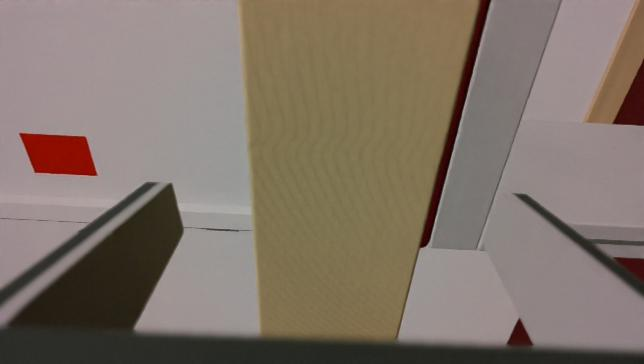

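move(target={"side": "right", "x": 0.350, "y": -0.022, "z": 0.767, "quat_wxyz": [0.7071, 0, -0.7071, 0]}, min_time_s=1.2)

move(joints={"right_gripper_m": 0.05})

move(target={"side": "right", "x": 0.367, "y": -0.022, "z": 0.82, "quat_wxyz": [0.7934, 0, -0.6088, 0]}, min_time_s=1.3)

move(target={"side": "right", "x": 0.392, "y": -0.022, "z": 0.872, "quat_wxyz": [0.866, 0, -0.5, 0]}, min_time_s=1.3)

move(target={"side": "right", "x": 0.385, "y": -0.04, "z": 0.94, "quat_wxyz": [0.9063, 0, -0.4226, 0]}, min_time_s=1.5, cameras=["head_camera", "right_wrist_camera"])

Scene clock: 33.53 s.
Joint torques (N m): left_arm=[-3.01 3.33 4.32 -9.71 -0.02 -2.14 -0.16] | right_arm=[-18.88 3.95 -1.13 -9.15 1.05 0.39 -0.08]
External joint torques (N m): left_arm=[0.05 -1.44 0.42 0.34 -0.08 -0.26 -0.11] | right_arm=[-1.81 1.17 1.47 -0.14 -0.21 0.15 -0.13]
Wrist force (N): left_arm=[-5.2 -0.6 -2.5] | right_arm=[-6.8 0.7 1.1]
Wrist torque (N m): left_arm=[-0.16 -0.15 0.16] | right_arm=[-0.13 -0.37 -0.04]
Wrist force, peak (N): left_arm=[-5.9 -0.7 -2.6] | right_arm=[-7.9 1.0 1.4]
move: done
base_odometry: x=+0.459 y=+1.258 heading=+0.001
lidar_m: 0.42 1.07 1.42 3.66 2.22 1.59 1.51 1.57 2.10 1.21 0.79 0.94
base_status: not commanded
joint_positions: torso_squat_rad=+1.000 torso_shift_rad=+0.000 torso_pitch_rad=+0.000 torso_yaw_rad=+0.000 left_shoulder_pitch_rad=+0.500 left_shoulder_roll_rad=+0.350 left_shoulder_yaw_rad=-0.043 left_elbow_rad=-2.000 left_forearm_roll_rad=-0.014 left_wrist_pitch_rad=+0.002 left_hand_roll_rad=+0.027 left_gripper_m=+0.099 right_shoulder_pitch_rad=-0.547 right_shoulder_roll_rad=+0.000 right_shoulder_yaw_rad=+0.641 right_elbow_rad=-1.084 right_forearm_roll_rad=+1.327 right_wrist_pitch_rad=+0.736 right_hand_roll_rad=-1.697 right_gripper_m=+0.099 head_pan_rad=+0.000 head_tilt_rad=+0.500
joint_status: all done
wheel_motors_off: 0
motor_effort: left_wheel=-12(12) right_wheel=+10(12)
chest: x=-0.2280 y=+0.0001 z=+0.9681 quat_wxyz=(+1.000, +0.000, +0.000, +0.000) (m; base frame)
left_hand: x=+0.1497 y=+0.3107 z=+0.7378 quat_wxyz=(+0.725, +0.103, -0.670, -0.121) (m; base frame)
right_hand: x=+0.3499 y=-0.0227 z=+0.7673 quat_wxyz=(+0.708, +0.000, -0.706, +0.001) (m; base frame)
right_hand_status: reached (checked arc, planned for 1.2 s): 1 mm and 0.1 deg off.
pictures: none

Scene clock: 34.60 s.
Joint torques (N m): left_arm=[-2.93 3.3 4.61 -9.59 0.02 -1.98 -0.14] | right_arm=[-19.29 3.97 -1.61 -10.73 1.6 0.4 -0.12]
External joint torques (N m): left_arm=[0.14 -1.47 0.71 0.46 -0.03 -0.1 -0.1] | right_arm=[-2.22 1.2 1 -1.72 0.33 0.16 -0.17]
Wrist force (N): left_arm=[-5.5 -0.2 -2.5] | right_arm=[-12.2 0.5 0.1]
Wrist torque (N m): left_arm=[-0.21 -0.23 0.17] | right_arm=[-0.09 -0.67 -0.22]
Wrist force, peak (N): left_arm=[-6.0 -1.4 -2.2] | right_arm=[-12.9 1.2 0.3]
move: off_target
base_odometry: x=+0.459 y=+1.258 heading=+0.001
lidar_m: 0.42 1.08 1.43 3.67 2.23 1.60 1.51 1.58 2.12 1.20 0.80 0.93
base_status: not commanded
joint_positions: torso_squat_rad=+1.000 torso_shift_rad=+0.000 torso_pitch_rad=+0.000 torso_yaw_rad=+0.000 left_shoulder_pitch_rad=+0.500 left_shoulder_roll_rad=+0.350 left_shoulder_yaw_rad=-0.043 left_elbow_rad=-2.000 left_forearm_roll_rad=-0.014 left_wrist_pitch_rad=+0.002 left_hand_roll_rad=+0.027 left_gripper_m=+0.099 right_shoulder_pitch_rad=-0.547 right_shoulder_roll_rad=+0.000 right_shoulder_yaw_rad=+0.641 right_elbow_rad=-1.083 right_forearm_roll_rad=+1.326 right_wrist_pitch_rad=+0.736 right_hand_roll_rad=-1.697 right_gripper_m=+0.074 head_pan_rad=+0.000 head_tilt_rad=+0.500
joint_status: right_gripper_m off_target (ended at +0.074, target +0.050)
wheel_motors_off: 0
motor_effort: left_wheel=-12(12) right_wheel=+10(12)
chest: x=-0.2280 y=+0.0001 z=+0.9681 quat_wxyz=(+1.000, +0.000, +0.000, +0.000) (m; base frame)
left_hand: x=+0.1497 y=+0.3107 z=+0.7378 quat_wxyz=(+0.725, +0.103, -0.670, -0.121) (m; base frame)
right_hand: x=+0.3499 y=-0.0228 z=+0.7671 quat_wxyz=(+0.708, +0.000, -0.706, +0.001) (m; base frame)
pictures: none

Scene clock: 36.23 s.
Joint torques (N m): left_arm=[-2.91 3.48 4.44 -9.46 -0.07 -1.95 -0.04] | right_arm=[-25.54 3.14 -2.94 -15.3 3 -3.12 0.6]
External joint torques (N m): left_arm=[0.15 -1.29 0.54 0.59 -0.12 -0.07 0] | right_arm=[-6.95 1.68 -0.03 -6.1 1.67 -2.05 0.55]
Wrist force (N): left_arm=[-4.6 -0.7 -1.7] | right_arm=[-18.3 -0.5 -6.4]
Wrist torque (N m): left_arm=[-0.13 -0.06 0.14] | right_arm=[-0.47 -0.17 -0.75]
Wrist force, peak (N): left_arm=[-5.9 -0.5 -2.3] | right_arm=[-29.8 0.9 0.9]
move: done
base_odometry: x=+0.459 y=+1.258 heading=+0.001
lidar_m: 0.42 1.08 1.43 3.66 2.24 1.60 1.52 1.58 2.12 1.20 0.81 0.92
base_status: not commanded
joint_positions: torso_squat_rad=+1.000 torso_shift_rad=+0.000 torso_pitch_rad=+0.000 torso_yaw_rad=+0.000 left_shoulder_pitch_rad=+0.500 left_shoulder_roll_rad=+0.350 left_shoulder_yaw_rad=-0.043 left_elbow_rad=-2.000 left_forearm_roll_rad=-0.014 left_wrist_pitch_rad=+0.002 left_hand_roll_rad=+0.027 left_gripper_m=+0.099 right_shoulder_pitch_rad=-0.650 right_shoulder_roll_rad=-0.010 right_shoulder_yaw_rad=+0.498 right_elbow_rad=-1.350 right_forearm_roll_rad=+0.610 right_wrist_pitch_rad=+0.906 right_hand_roll_rad=-0.962 right_gripper_m=+0.075 head_pan_rad=+0.000 head_tilt_rad=+0.500
joint_status: all done
wheel_motors_off: 0
motor_effort: left_wheel=-12(13) right_wheel=+13(13)
chest: x=-0.2279 y=+0.0001 z=+0.9681 quat_wxyz=(+1.000, +0.000, +0.000, +0.000) (m; base frame)
left_hand: x=+0.1497 y=+0.3107 z=+0.7378 quat_wxyz=(+0.726, +0.103, -0.670, -0.121) (m; base frame)
right_hand: x=+0.3668 y=-0.0226 z=+0.8183 quat_wxyz=(+0.794, -0.001, -0.608, +0.000) (m; base frame)
right_hand_status: reached (checked arc, planned for 1.3 s): 2 mm and 0.2 deg off.
pictures: none

Scene clock: 37.87 s.
Joint torques (N m): left_arm=[-2.92 3.51 4.6 -9.76 -0.04 -2.16 0.02] | right_arm=[-18.32 2.59 -4.06 -5.99 -1.43 2.93 0.27]
External joint torques (N m): left_arm=[0.14 -1.27 0.7 0.3 -0.1 -0.28 0.07] | right_arm=[3.27 4.62 -1.22 2.67 -2.54 4.26 0.23]
Wrist force (N): left_arm=[-5.7 -0.6 -1.7] | right_arm=[0.8 1.3 -10.4]
Wrist torque (N m): left_arm=[-0.21 -0.23 0.17] | right_arm=[0.02 -3.99 -0.43]
Wrist force, peak (N): left_arm=[-6.2 -1.0 -2.3] | right_arm=[-21.6 -0.2 -10.2]
move: done
base_odometry: x=+0.459 y=+1.258 heading=+0.001
lidar_m: 0.42 1.08 1.42 3.66 2.24 1.59 1.51 1.57 2.12 1.18 0.81 0.93
base_status: not commanded
joint_positions: torso_squat_rad=+1.000 torso_shift_rad=+0.000 torso_pitch_rad=+0.000 torso_yaw_rad=+0.000 left_shoulder_pitch_rad=+0.500 left_shoulder_roll_rad=+0.350 left_shoulder_yaw_rad=-0.043 left_elbow_rad=-2.000 left_forearm_roll_rad=-0.014 left_wrist_pitch_rad=+0.002 left_hand_roll_rad=+0.027 left_gripper_m=+0.099 right_shoulder_pitch_rad=-0.954 right_shoulder_roll_rad=-0.005 right_shoulder_yaw_rad=+0.311 right_elbow_rad=-1.251 right_forearm_roll_rad=+0.215 right_wrist_pitch_rad=+1.194 right_hand_roll_rad=-0.659 right_gripper_m=+0.074 head_pan_rad=+0.000 head_tilt_rad=+0.500
joint_status: all done
wheel_motors_off: 0
motor_effort: left_wheel=-11(12) right_wheel=+12(14)
chest: x=-0.2279 y=+0.0001 z=+0.9682 quat_wxyz=(+1.000, +0.000, +0.000, +0.000) (m; base frame)
left_hand: x=+0.1497 y=+0.3107 z=+0.7378 quat_wxyz=(+0.725, +0.103, -0.670, -0.121) (m; base frame)
right_hand: x=+0.3919 y=-0.0221 z=+0.8733 quat_wxyz=(+0.865, +0.000, -0.502, +0.000) (m; base frame)
right_hand_status: reached (checked arc, planned for 1.3 s): 1 mm and 0.2 deg off.
pictures: none

Scene clock: 39.70 s.
Joint torques (N m): left_arm=[-2.7 3.6 4.31 -9.59 -0.01 -2.07 -0.06] | right_arm=[-39.67 -9.37 -5.08 -18.36 3.39 -6.17 -0.07]
External joint torques (N m): left_arm=[0.35 -1.17 0.41 0.46 -0.06 -0.19 -0.01] | right_arm=[-16.8 -4.42 -2.66 -10.37 2.53 -4.86 -0.11]
Wrist force (N): left_arm=[-5.6 -0.4 -2.0] | right_arm=[-21.9 1.4 -17.4]
Wrist torque (N m): left_arm=[-0.17 -0.20 0.17] | right_arm=[-0.20 1.50 -0.09]
Wrist force, peak (N): left_arm=[-6.3 -1.1 -1.7] | right_arm=[-24.9 0.7 -16.2]
move: done
base_odometry: x=+0.459 y=+1.258 heading=+0.001
lidar_m: 0.42 1.08 1.43 3.68 2.23 1.58 1.50 1.58 2.11 1.21 0.80 0.93
base_status: not commanded
joint_positions: torso_squat_rad=+1.000 torso_shift_rad=+0.000 torso_pitch_rad=+0.001 torso_yaw_rad=+0.000 left_shoulder_pitch_rad=+0.500 left_shoulder_roll_rad=+0.350 left_shoulder_yaw_rad=-0.043 left_elbow_rad=-2.000 left_forearm_roll_rad=-0.014 left_wrist_pitch_rad=+0.002 left_hand_roll_rad=+0.027 left_gripper_m=+0.099 right_shoulder_pitch_rad=-1.180 right_shoulder_roll_rad=-0.040 right_shoulder_yaw_rad=+0.143 right_elbow_rad=-1.203 right_forearm_roll_rad=+0.035 right_wrist_pitch_rad=+1.489 right_hand_roll_rad=-0.497 right_gripper_m=+0.074 head_pan_rad=+0.000 head_tilt_rad=+0.500
joint_status: all done
wheel_motors_off: 0
motor_effort: left_wheel=-11(12) right_wheel=+12(12)
chest: x=-0.2277 y=+0.0001 z=+0.9682 quat_wxyz=(+1.000, +0.000, +0.000, +0.000) (m; base frame)
left_hand: x=+0.1498 y=+0.3107 z=+0.7376 quat_wxyz=(+0.726, +0.103, -0.670, -0.121) (m; base frame)
right_hand: x=+0.3846 y=-0.0403 z=+0.9360 quat_wxyz=(+0.908, -0.001, -0.419, +0.000) (m; base frame)
right_hand_status: reached (checked arc, planned for 1.5 s): 4 mm and 0.5 deg off.
pictures: head_camera, right_wrist_camera
camera_calibration:
head_camera: T_world_to_cam=[[0.00503818, -0.999502, -0.0311405, 0.0365203], [-0.42939, 0.0259615, -0.902746, 1.01803], [0.903105, 0.0179196, -0.429045, 0.631933], [0, 0, 0, 1]] pos_world=[-0.133756, -0.00125137, 1.19129]
right_wrist_camera: T_world_to_cam=[[-0.628509, -0.02901, -0.777261, 0.966857], [-0.409555, 0.861893, 0.299006, -0.0605507], [0.661242, 0.506259, -0.553589, 0.356502], [0, 0, 0, 1]] pos_world=[0.347146, -0.100246, 0.966961]

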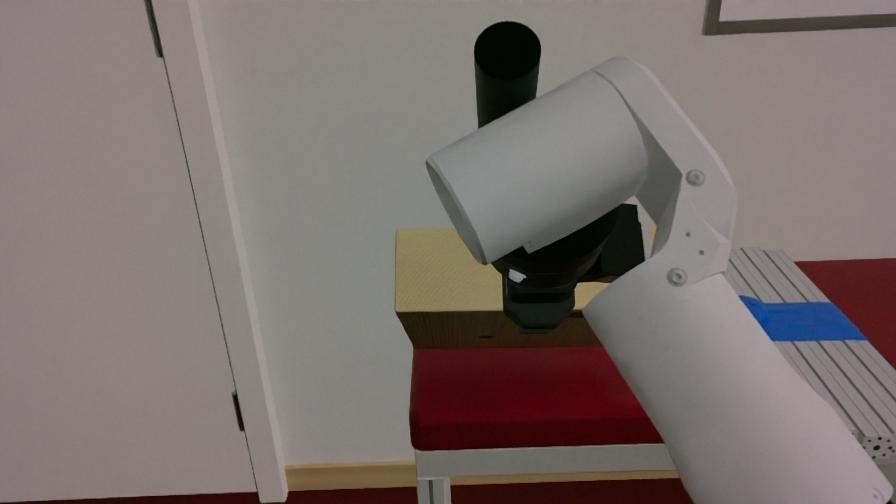

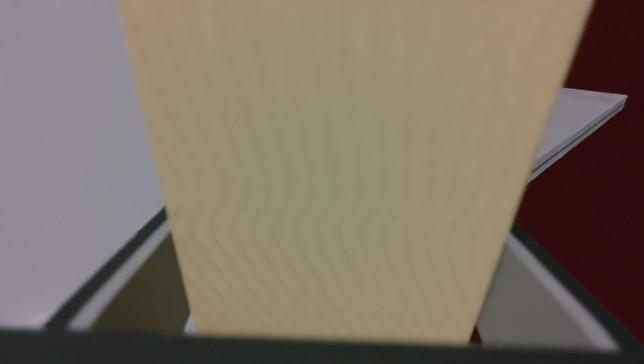

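move(base={"x_m_s": -0.3, "for_s": 1.65}, joints={"torso_squat_rad": 0.5, "right_shoulder_pitch_rad": -0.694, "right_shoulder_roll_rad": -0.28, "right_shoulder_yaw_rad": 0.134, "right_elbow_rad": -2.158, "right_forearm_roll_rad": -0.134, "right_wrist_pitch_rad": 1.9, "right_hand_roll_rad": -0.437}, min_time_s=2.2)

move(base={"turn_rad_s": -0.8, "for_s": 1.9635}, joints={"torso_yaw_rad": 0.9, "right_shoulder_pitch_rad": -0.387, "right_shoulder_roll_rad": -1.243, "right_shoulder_yaw_rad": 1.279, "right_elbow_rad": -1.757, "right_forearm_roll_rad": -1.17, "right_wrist_pitch_rad": -0.279, "right_hand_roll_rad": 0.1}, min_time_s=3.5, cameras=["right_wrist_camera"])

move(base={"x_m_s": 0.4, "for_s": 4.18}, joints={"torso_yaw_rad": 1.4, "right_shoulder_pitch_rad": -0.255, "right_shoulder_roll_rad": -1.656, "right_shoulder_yaw_rad": 1.77, "right_elbow_rad": -1.585, "right_forearm_roll_rad": -1.614, "right_wrist_pitch_rad": -1.221, "right_hand_roll_rad": -0.084, "head_pan_rad": -0.52, "head_tilt_rad": 0.8}, min_time_s=2.5, cameras=["right_wrist_camera", "head_camera"])

move(base={"turn_rad_s": 0.8, "for_s": 1.9635}, joints={"torso_pitch_rad": 0.5, "torso_shift_rad": 0.2, "torso_squat_rad": 0.1, "right_wrist_pitch_rad": -1.4, "right_hand_roll_rad": 0.443}, min_time_s=2.5, cameras=["right_wrist_camera", "head_camera"])

Scene clock: 55.97 s.
Joint torques (N m): left_arm=[-3.09 3.57 4.84 -9.48 -0.11 -2.05 -0.13] | right_arm=[-29.57 -6.42 -7.99 -14.09 2.85 -6.74 0.13]
External joint torques (N m): left_arm=[-0.04 -1.2 0.93 0.57 -0.17 -0.17 -0.08] | right_arm=[-12.76 -2.41 -4.5 -8.93 2.18 -5.36 0.09]
Wrist force (N): left_arm=[-5.8 -0.5 -2.6] | right_arm=[-21.7 0.8 -16.4]
Wrist torque (N m): left_arm=[-0.16 -0.25 0.21] | right_arm=[-0.18 1.66 -0.10]
Wrist force, peak (N): left_arm=[-5.6 -0.9 -3.4] | right_arm=[-22.0 1.3 -20.9]
move: done
base_odometry: x=-0.041 y=+1.258 heading=-0.001
lidar_m: 0.92 1.53 2.10 4.33 1.52 1.07 1.01 1.06 1.42 3.55 1.42 1.17
base_status: done (sent for 1.67 of 1.67 s)
joint_positions: torso_squat_rad=+0.500 torso_shift_rad=+0.000 torso_pitch_rad=+0.001 torso_yaw_rad=+0.000 left_shoulder_pitch_rad=+0.500 left_shoulder_roll_rad=+0.350 left_shoulder_yaw_rad=-0.043 left_elbow_rad=-2.000 left_forearm_roll_rad=-0.014 left_wrist_pitch_rad=+0.002 left_hand_roll_rad=+0.027 left_gripper_m=+0.099 right_shoulder_pitch_rad=-0.691 right_shoulder_roll_rad=-0.279 right_shoulder_yaw_rad=+0.135 right_elbow_rad=-2.156 right_forearm_roll_rad=-0.135 right_wrist_pitch_rad=+1.901 right_hand_roll_rad=-0.437 right_gripper_m=+0.074 head_pan_rad=+0.000 head_tilt_rad=+0.500
joint_status: all done
wheel_motors_off: 0
motor_effort: left_wheel=-17(30) right_wheel=+17(50)
chest: x=-0.2276 y=+0.0000 z=+1.2043 quat_wxyz=(+1.000, +0.000, +0.000, +0.000) (m; base frame)
left_hand: x=+0.1499 y=+0.3107 z=+0.9737 quat_wxyz=(+0.726, +0.103, -0.670, -0.121) (m; base frame)
right_hand: x=+0.2522 y=-0.1588 z=+1.1646 quat_wxyz=(+0.902, +0.005, -0.432, +0.003) (m; base frame)
pictures: none

Scene clock: 59.90 s.
Joint torques (N m): left_arm=[-2.86 3.58 4.66 -9.59 -0.12 -2.12 -0.09] | right_arm=[-19.48 -12.59 -15.4 -9.67 0.22 -8.36 0.03]
External joint torques (N m): left_arm=[0.19 -1.2 0.75 0.46 -0.18 -0.24 -0.04] | right_arm=[-9.02 0.09 -7.79 -6.36 -0.04 -6.66 -0.01]
Wrist force (N): left_arm=[-5.4 -0.4 -2.6] | right_arm=[-25.1 -0.4 -12.2]
Wrist torque (N m): left_arm=[-0.20 -0.14 0.16] | right_arm=[-0.39 1.80 -0.06]
Wrist force, peak (N): left_arm=[-5.7 -0.8 -2.9] | right_arm=[-27.8 -2.2 -11.1]
move: done
base_odometry: x=-0.041 y=+1.258 heading=-1.574
lidar_m: 3.41 1.42 1.16 0.93 1.56 2.06 4.33 1.53 1.08 1.02 1.04 1.37
base_status: done (sent for 1.97 of 1.97 s)
joint_positions: torso_squat_rad=+0.500 torso_shift_rad=+0.000 torso_pitch_rad=+0.001 torso_yaw_rad=+0.900 left_shoulder_pitch_rad=+0.500 left_shoulder_roll_rad=+0.350 left_shoulder_yaw_rad=-0.043 left_elbow_rad=-2.000 left_forearm_roll_rad=-0.014 left_wrist_pitch_rad=+0.002 left_hand_roll_rad=+0.027 left_gripper_m=+0.099 right_shoulder_pitch_rad=-0.385 right_shoulder_roll_rad=-1.243 right_shoulder_yaw_rad=+1.281 right_elbow_rad=-1.755 right_forearm_roll_rad=-1.170 right_wrist_pitch_rad=-0.277 right_hand_roll_rad=+0.100 right_gripper_m=+0.074 head_pan_rad=+0.000 head_tilt_rad=+0.500
joint_status: all done
wheel_motors_off: 0
motor_effort: left_wheel=+18(52) right_wheel=+5(47)
chest: x=-0.2276 y=+0.0002 z=+1.2043 quat_wxyz=(+0.900, +0.000, +0.000, +0.435) (m; base frame)
left_hand: x=-0.2364 y=+0.4891 z=+0.9738 quat_wxyz=(+0.706, +0.384, -0.558, +0.207) (m; base frame)
right_hand: x=+0.1698 y=+0.1520 z=+0.8853 quat_wxyz=(+0.602, +0.391, -0.334, +0.611) (m; base frame)
pictures: right_wrist_camera
camera_calibration:
right_wrist_camera: T_world_to_cam=[[-0.00237135, -0.449494, -0.89328, 0.858203], [-0.821173, -0.5089, 0.258256, 0.0152189], [-0.570675, 0.73415, -0.367905, 0.383206], [0, 0, 0, 1]] pos_world=[0.233218, 0.112172, 0.903669]

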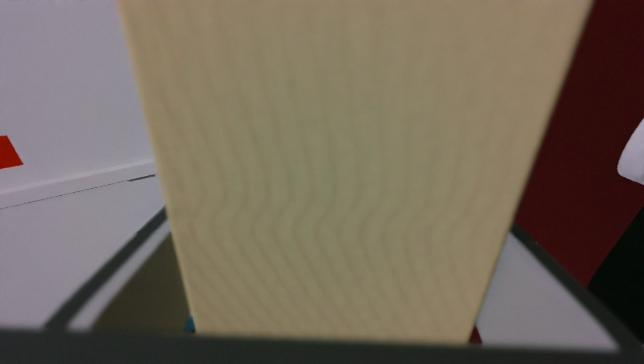

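Scene clock: 65.43 s.
Joint torques (N m): left_arm=[-3.28 3.57 4.51 -9.69 -0.06 -2.09 -0.02] | right_arm=[-9.97 -28.62 -8.09 4 -0.78 -9.05 -0.34]
External joint torques (N m): left_arm=[-0.23 -1.22 0.6 0.36 -0.11 -0.21 0.02] | right_arm=[-6.54 -8.56 -5.7 1.75 -0.65 -7.21 -0.39]
Wrist force (N): left_arm=[-5.2 -0.6 -2.6] | right_arm=[-27.2 1.4 -8.0]
Wrist torque (N m): left_arm=[-0.16 -0.13 0.17] | right_arm=[-0.15 2.02 0.12]
Wrist force, peak (N): left_arm=[-5.9 -1.0 -2.7] | right_arm=[-27.7 -1.6 -9.9]
move: done
base_odometry: x=-0.047 y=-0.408 heading=-1.573
lidar_m: 3.14 2.40 0.87 0.83 0.85 1.38 4.49 1.41 0.99 0.94 0.96 1.27
base_status: done (sent for 4.17 of 4.17 s)
joint_positions: torso_squat_rad=+0.500 torso_shift_rad=+0.000 torso_pitch_rad=+0.001 torso_yaw_rad=+1.400 left_shoulder_pitch_rad=+0.500 left_shoulder_roll_rad=+0.350 left_shoulder_yaw_rad=-0.043 left_elbow_rad=-2.000 left_forearm_roll_rad=-0.014 left_wrist_pitch_rad=+0.002 left_hand_roll_rad=+0.027 left_gripper_m=+0.099 right_shoulder_pitch_rad=-0.253 right_shoulder_roll_rad=-1.654 right_shoulder_yaw_rad=+1.771 right_elbow_rad=-1.585 right_forearm_roll_rad=-1.614 right_wrist_pitch_rad=-1.219 right_hand_roll_rad=-0.084 right_gripper_m=+0.074 head_pan_rad=-0.520 head_tilt_rad=+0.800
joint_status: all done
wheel_motors_off: 0
motor_effort: left_wheel=+3(50) right_wheel=-2(45)
chest: x=-0.2275 y=+0.0002 z=+1.2043 quat_wxyz=(+0.765, +0.000, +0.001, +0.644) (m; base frame)
left_hand: x=-0.4696 y=+0.4251 z=+0.9741 quat_wxyz=(+0.633, +0.510, -0.446, +0.375) (m; base frame)
right_hand: x=+0.3540 y=+0.1558 z=+0.9551 quat_wxyz=(+0.619, +0.381, -0.450, +0.518) (m; base frame)
pictures: head_camera, right_wrist_camera
camera_calibration:
head_camera: T_world_to_cam=[[0.767466, -0.640299, -0.03184, 0.229388], [-0.451799, -0.504957, -0.735456, 0.994555], [0.454834, 0.578822, -0.676824, 0.984528], [0, 0, 0, 1]] pos_world=[-0.174504, 0.0792173, 1.40511]
right_wrist_camera: T_world_to_cam=[[-0.0251593, -0.279429, -0.959837, 0.967896], [-0.932739, -0.338886, 0.123106, 0.292561], [-0.359675, 0.898374, -0.252108, 0.300256], [0, 0, 0, 1]] pos_world=[0.405229, 0.0998613, 0.968703]

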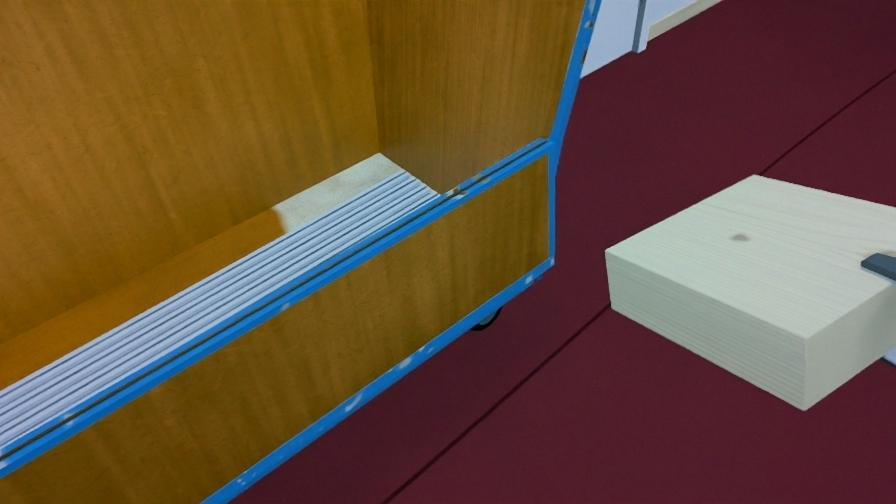

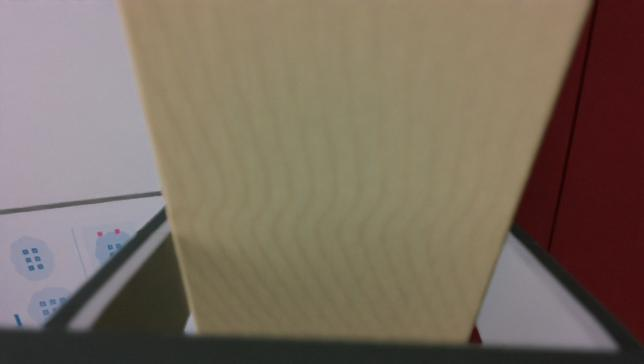

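Scene clock: 69.37 s.
Joint torques (N m): left_arm=[-0.35 8.64 9.88 -6.45 0.05 -1.58 -0.06] | right_arm=[-9.61 -17.74 -8.35 -4.23 3.76 -8.59 0.06]
External joint torques (N m): left_arm=[0.27 -2.22 1.17 0.54 -0.04 -0.25 -0.03] | right_arm=[-7.15 -4.01 -6.59 -2.18 2.99 -6.85 0.01]
Wrist force (N): left_arm=[-3.5 -2.9 -2.3] | right_arm=[-28.3 1.6 -4.4]
Wrist torque (N m): left_arm=[-0.04 -0.02 0.11] | right_arm=[-0.15 2.06 -0.04]
Wrist force, peak (N): left_arm=[-5.5 -1.3 -3.4] | right_arm=[-28.8 1.7 -6.0]
move: done
base_odometry: x=-0.047 y=-0.408 heading=-0.001
lidar_m: 0.83 0.87 1.39 4.19 1.38 0.98 0.93 0.98 1.31 3.28 2.38 0.87
base_status: done (sent for 1.97 of 1.97 s)
joint_positions: torso_squat_rad=+0.100 torso_shift_rad=+0.200 torso_pitch_rad=+0.501 torso_yaw_rad=+1.400 left_shoulder_pitch_rad=+0.500 left_shoulder_roll_rad=+0.350 left_shoulder_yaw_rad=-0.043 left_elbow_rad=-2.000 left_forearm_roll_rad=-0.014 left_wrist_pitch_rad=+0.002 left_hand_roll_rad=+0.027 left_gripper_m=+0.099 right_shoulder_pitch_rad=-0.253 right_shoulder_roll_rad=-1.655 right_shoulder_yaw_rad=+1.772 right_elbow_rad=-1.584 right_forearm_roll_rad=-1.615 right_wrist_pitch_rad=-1.398 right_hand_roll_rad=+0.443 right_gripper_m=+0.074 head_pan_rad=-0.520 head_tilt_rad=+0.800
joint_status: all done
wheel_motors_off: 0
motor_effort: left_wheel=-3(45) right_wheel=+16(46)
chest: x=+0.0593 y=+0.0002 z=+1.2344 quat_wxyz=(+0.741, +0.160, +0.190, +0.624) (m; base frame)
left_hand: x=-0.2635 y=+0.4251 z=+1.1486 quat_wxyz=(+0.724, +0.587, -0.275, +0.237) (m; base frame)
right_hand: x=+0.4688 y=+0.1649 z=+0.7728 quat_wxyz=(+0.562, +0.429, -0.470, +0.529) (m; base frame)
pictures: head_camera, right_wrist_camera
camera_calibration:
head_camera: T_world_to_cam=[[0.658115, -0.640392, -0.395958, 0.466149], [-0.749204, -0.504831, -0.428765, 0.78535], [0.0746852, 0.57883, -0.812021, 1.06399], [0, 0, 0, 1]] pos_world=[0.202143, 0.0791175, 1.38529]
right_wrist_camera: T_world_to_cam=[[0.032479, -0.166729, -0.985468, 0.772644], [-0.896597, -0.440557, 0.0449868, 0.485268], [-0.441655, 0.882106, -0.163798, 0.260309], [0, 0, 0, 1]] pos_world=[0.524961, 0.11299, 0.782223]

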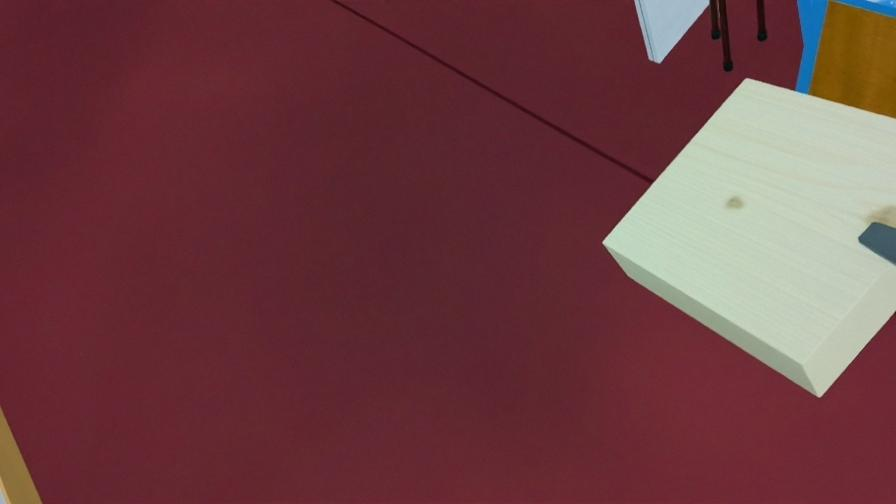

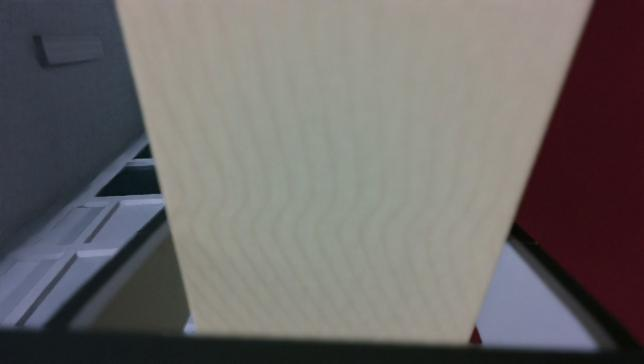

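move(base={"x_m_s": 0.3, "for_s": 2.07}, cameras=["head_camera"])

Scene clock: 73.73 s.
Joint torques (N m): left_arm=[-0.76 9.14 9.92 -6.58 0.02 -1.55 -0.01] | right_arm=[-9.58 -16.43 -8.3 -4.6 3.7 -8.6 0.09]
External joint torques (N m): left_arm=[-0.14 -1.71 1.2 0.41 -0.07 -0.22 0.02] | right_arm=[-7.13 -2.7 -6.54 -2.56 2.93 -6.88 0.04]
Wrist force (N): left_arm=[-3.3 -2.8 -1.6] | right_arm=[-28.3 1.7 -4.7]
Wrist torque (N m): left_arm=[-0.05 -0.03 0.11] | right_arm=[-0.19 2.02 -0.06]
Wrist force, peak (N): left_arm=[-4.4 -3.4 -3.3] | right_arm=[-29.0 1.4 -4.3]
move: done
base_odometry: x=+0.573 y=-0.409 heading=-0.001
lidar_m: 0.20 0.23 0.30 1.73 2.28 1.63 1.55 1.61 2.15 4.51 0.33 0.22
base_status: done (sent for 2.07 of 2.07 s)
joint_positions: torso_squat_rad=+0.100 torso_shift_rad=+0.200 torso_pitch_rad=+0.501 torso_yaw_rad=+1.400 left_shoulder_pitch_rad=+0.500 left_shoulder_roll_rad=+0.350 left_shoulder_yaw_rad=-0.043 left_elbow_rad=-2.000 left_forearm_roll_rad=-0.014 left_wrist_pitch_rad=+0.002 left_hand_roll_rad=+0.027 left_gripper_m=+0.099 right_shoulder_pitch_rad=-0.253 right_shoulder_roll_rad=-1.655 right_shoulder_yaw_rad=+1.772 right_elbow_rad=-1.584 right_forearm_roll_rad=-1.615 right_wrist_pitch_rad=-1.398 right_hand_roll_rad=+0.443 right_gripper_m=+0.074 head_pan_rad=-0.520 head_tilt_rad=+0.800
joint_status: not commanded
wheel_motors_off: 0
motor_effort: left_wheel=+0(31) right_wheel=-4(43)
chest: x=+0.0594 y=+0.0002 z=+1.2344 quat_wxyz=(+0.741, +0.160, +0.190, +0.624) (m; base frame)
left_hand: x=-0.2635 y=+0.4251 z=+1.1486 quat_wxyz=(+0.723, +0.587, -0.275, +0.237) (m; base frame)
right_hand: x=+0.4690 y=+0.1649 z=+0.7729 quat_wxyz=(+0.561, +0.429, -0.470, +0.529) (m; base frame)
pictures: head_camera
camera_calibration:
head_camera: T_world_to_cam=[[0.658085, -0.640413, -0.395975, 0.46618], [-0.749231, -0.504806, -0.428748, 0.785331], [0.0746851, 0.578829, -0.812022, 1.06399], [0, 0, 0, 1]] pos_world=[0.202143, 0.0791176, 1.38529]

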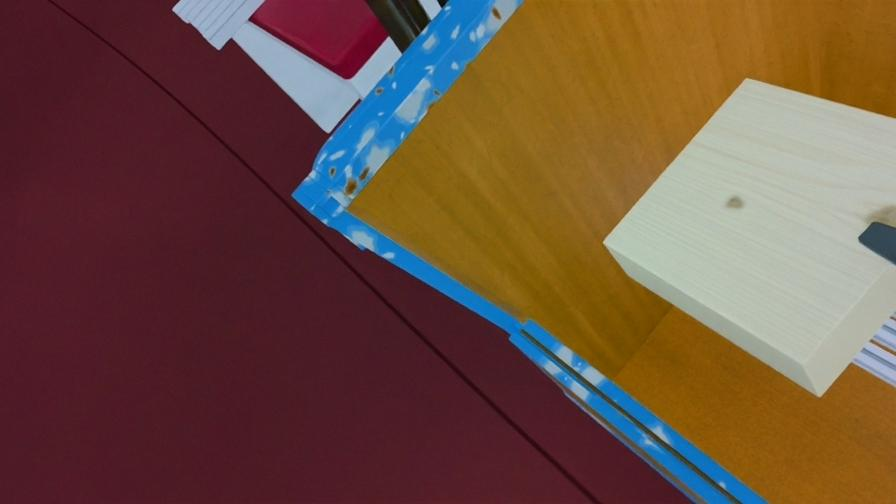

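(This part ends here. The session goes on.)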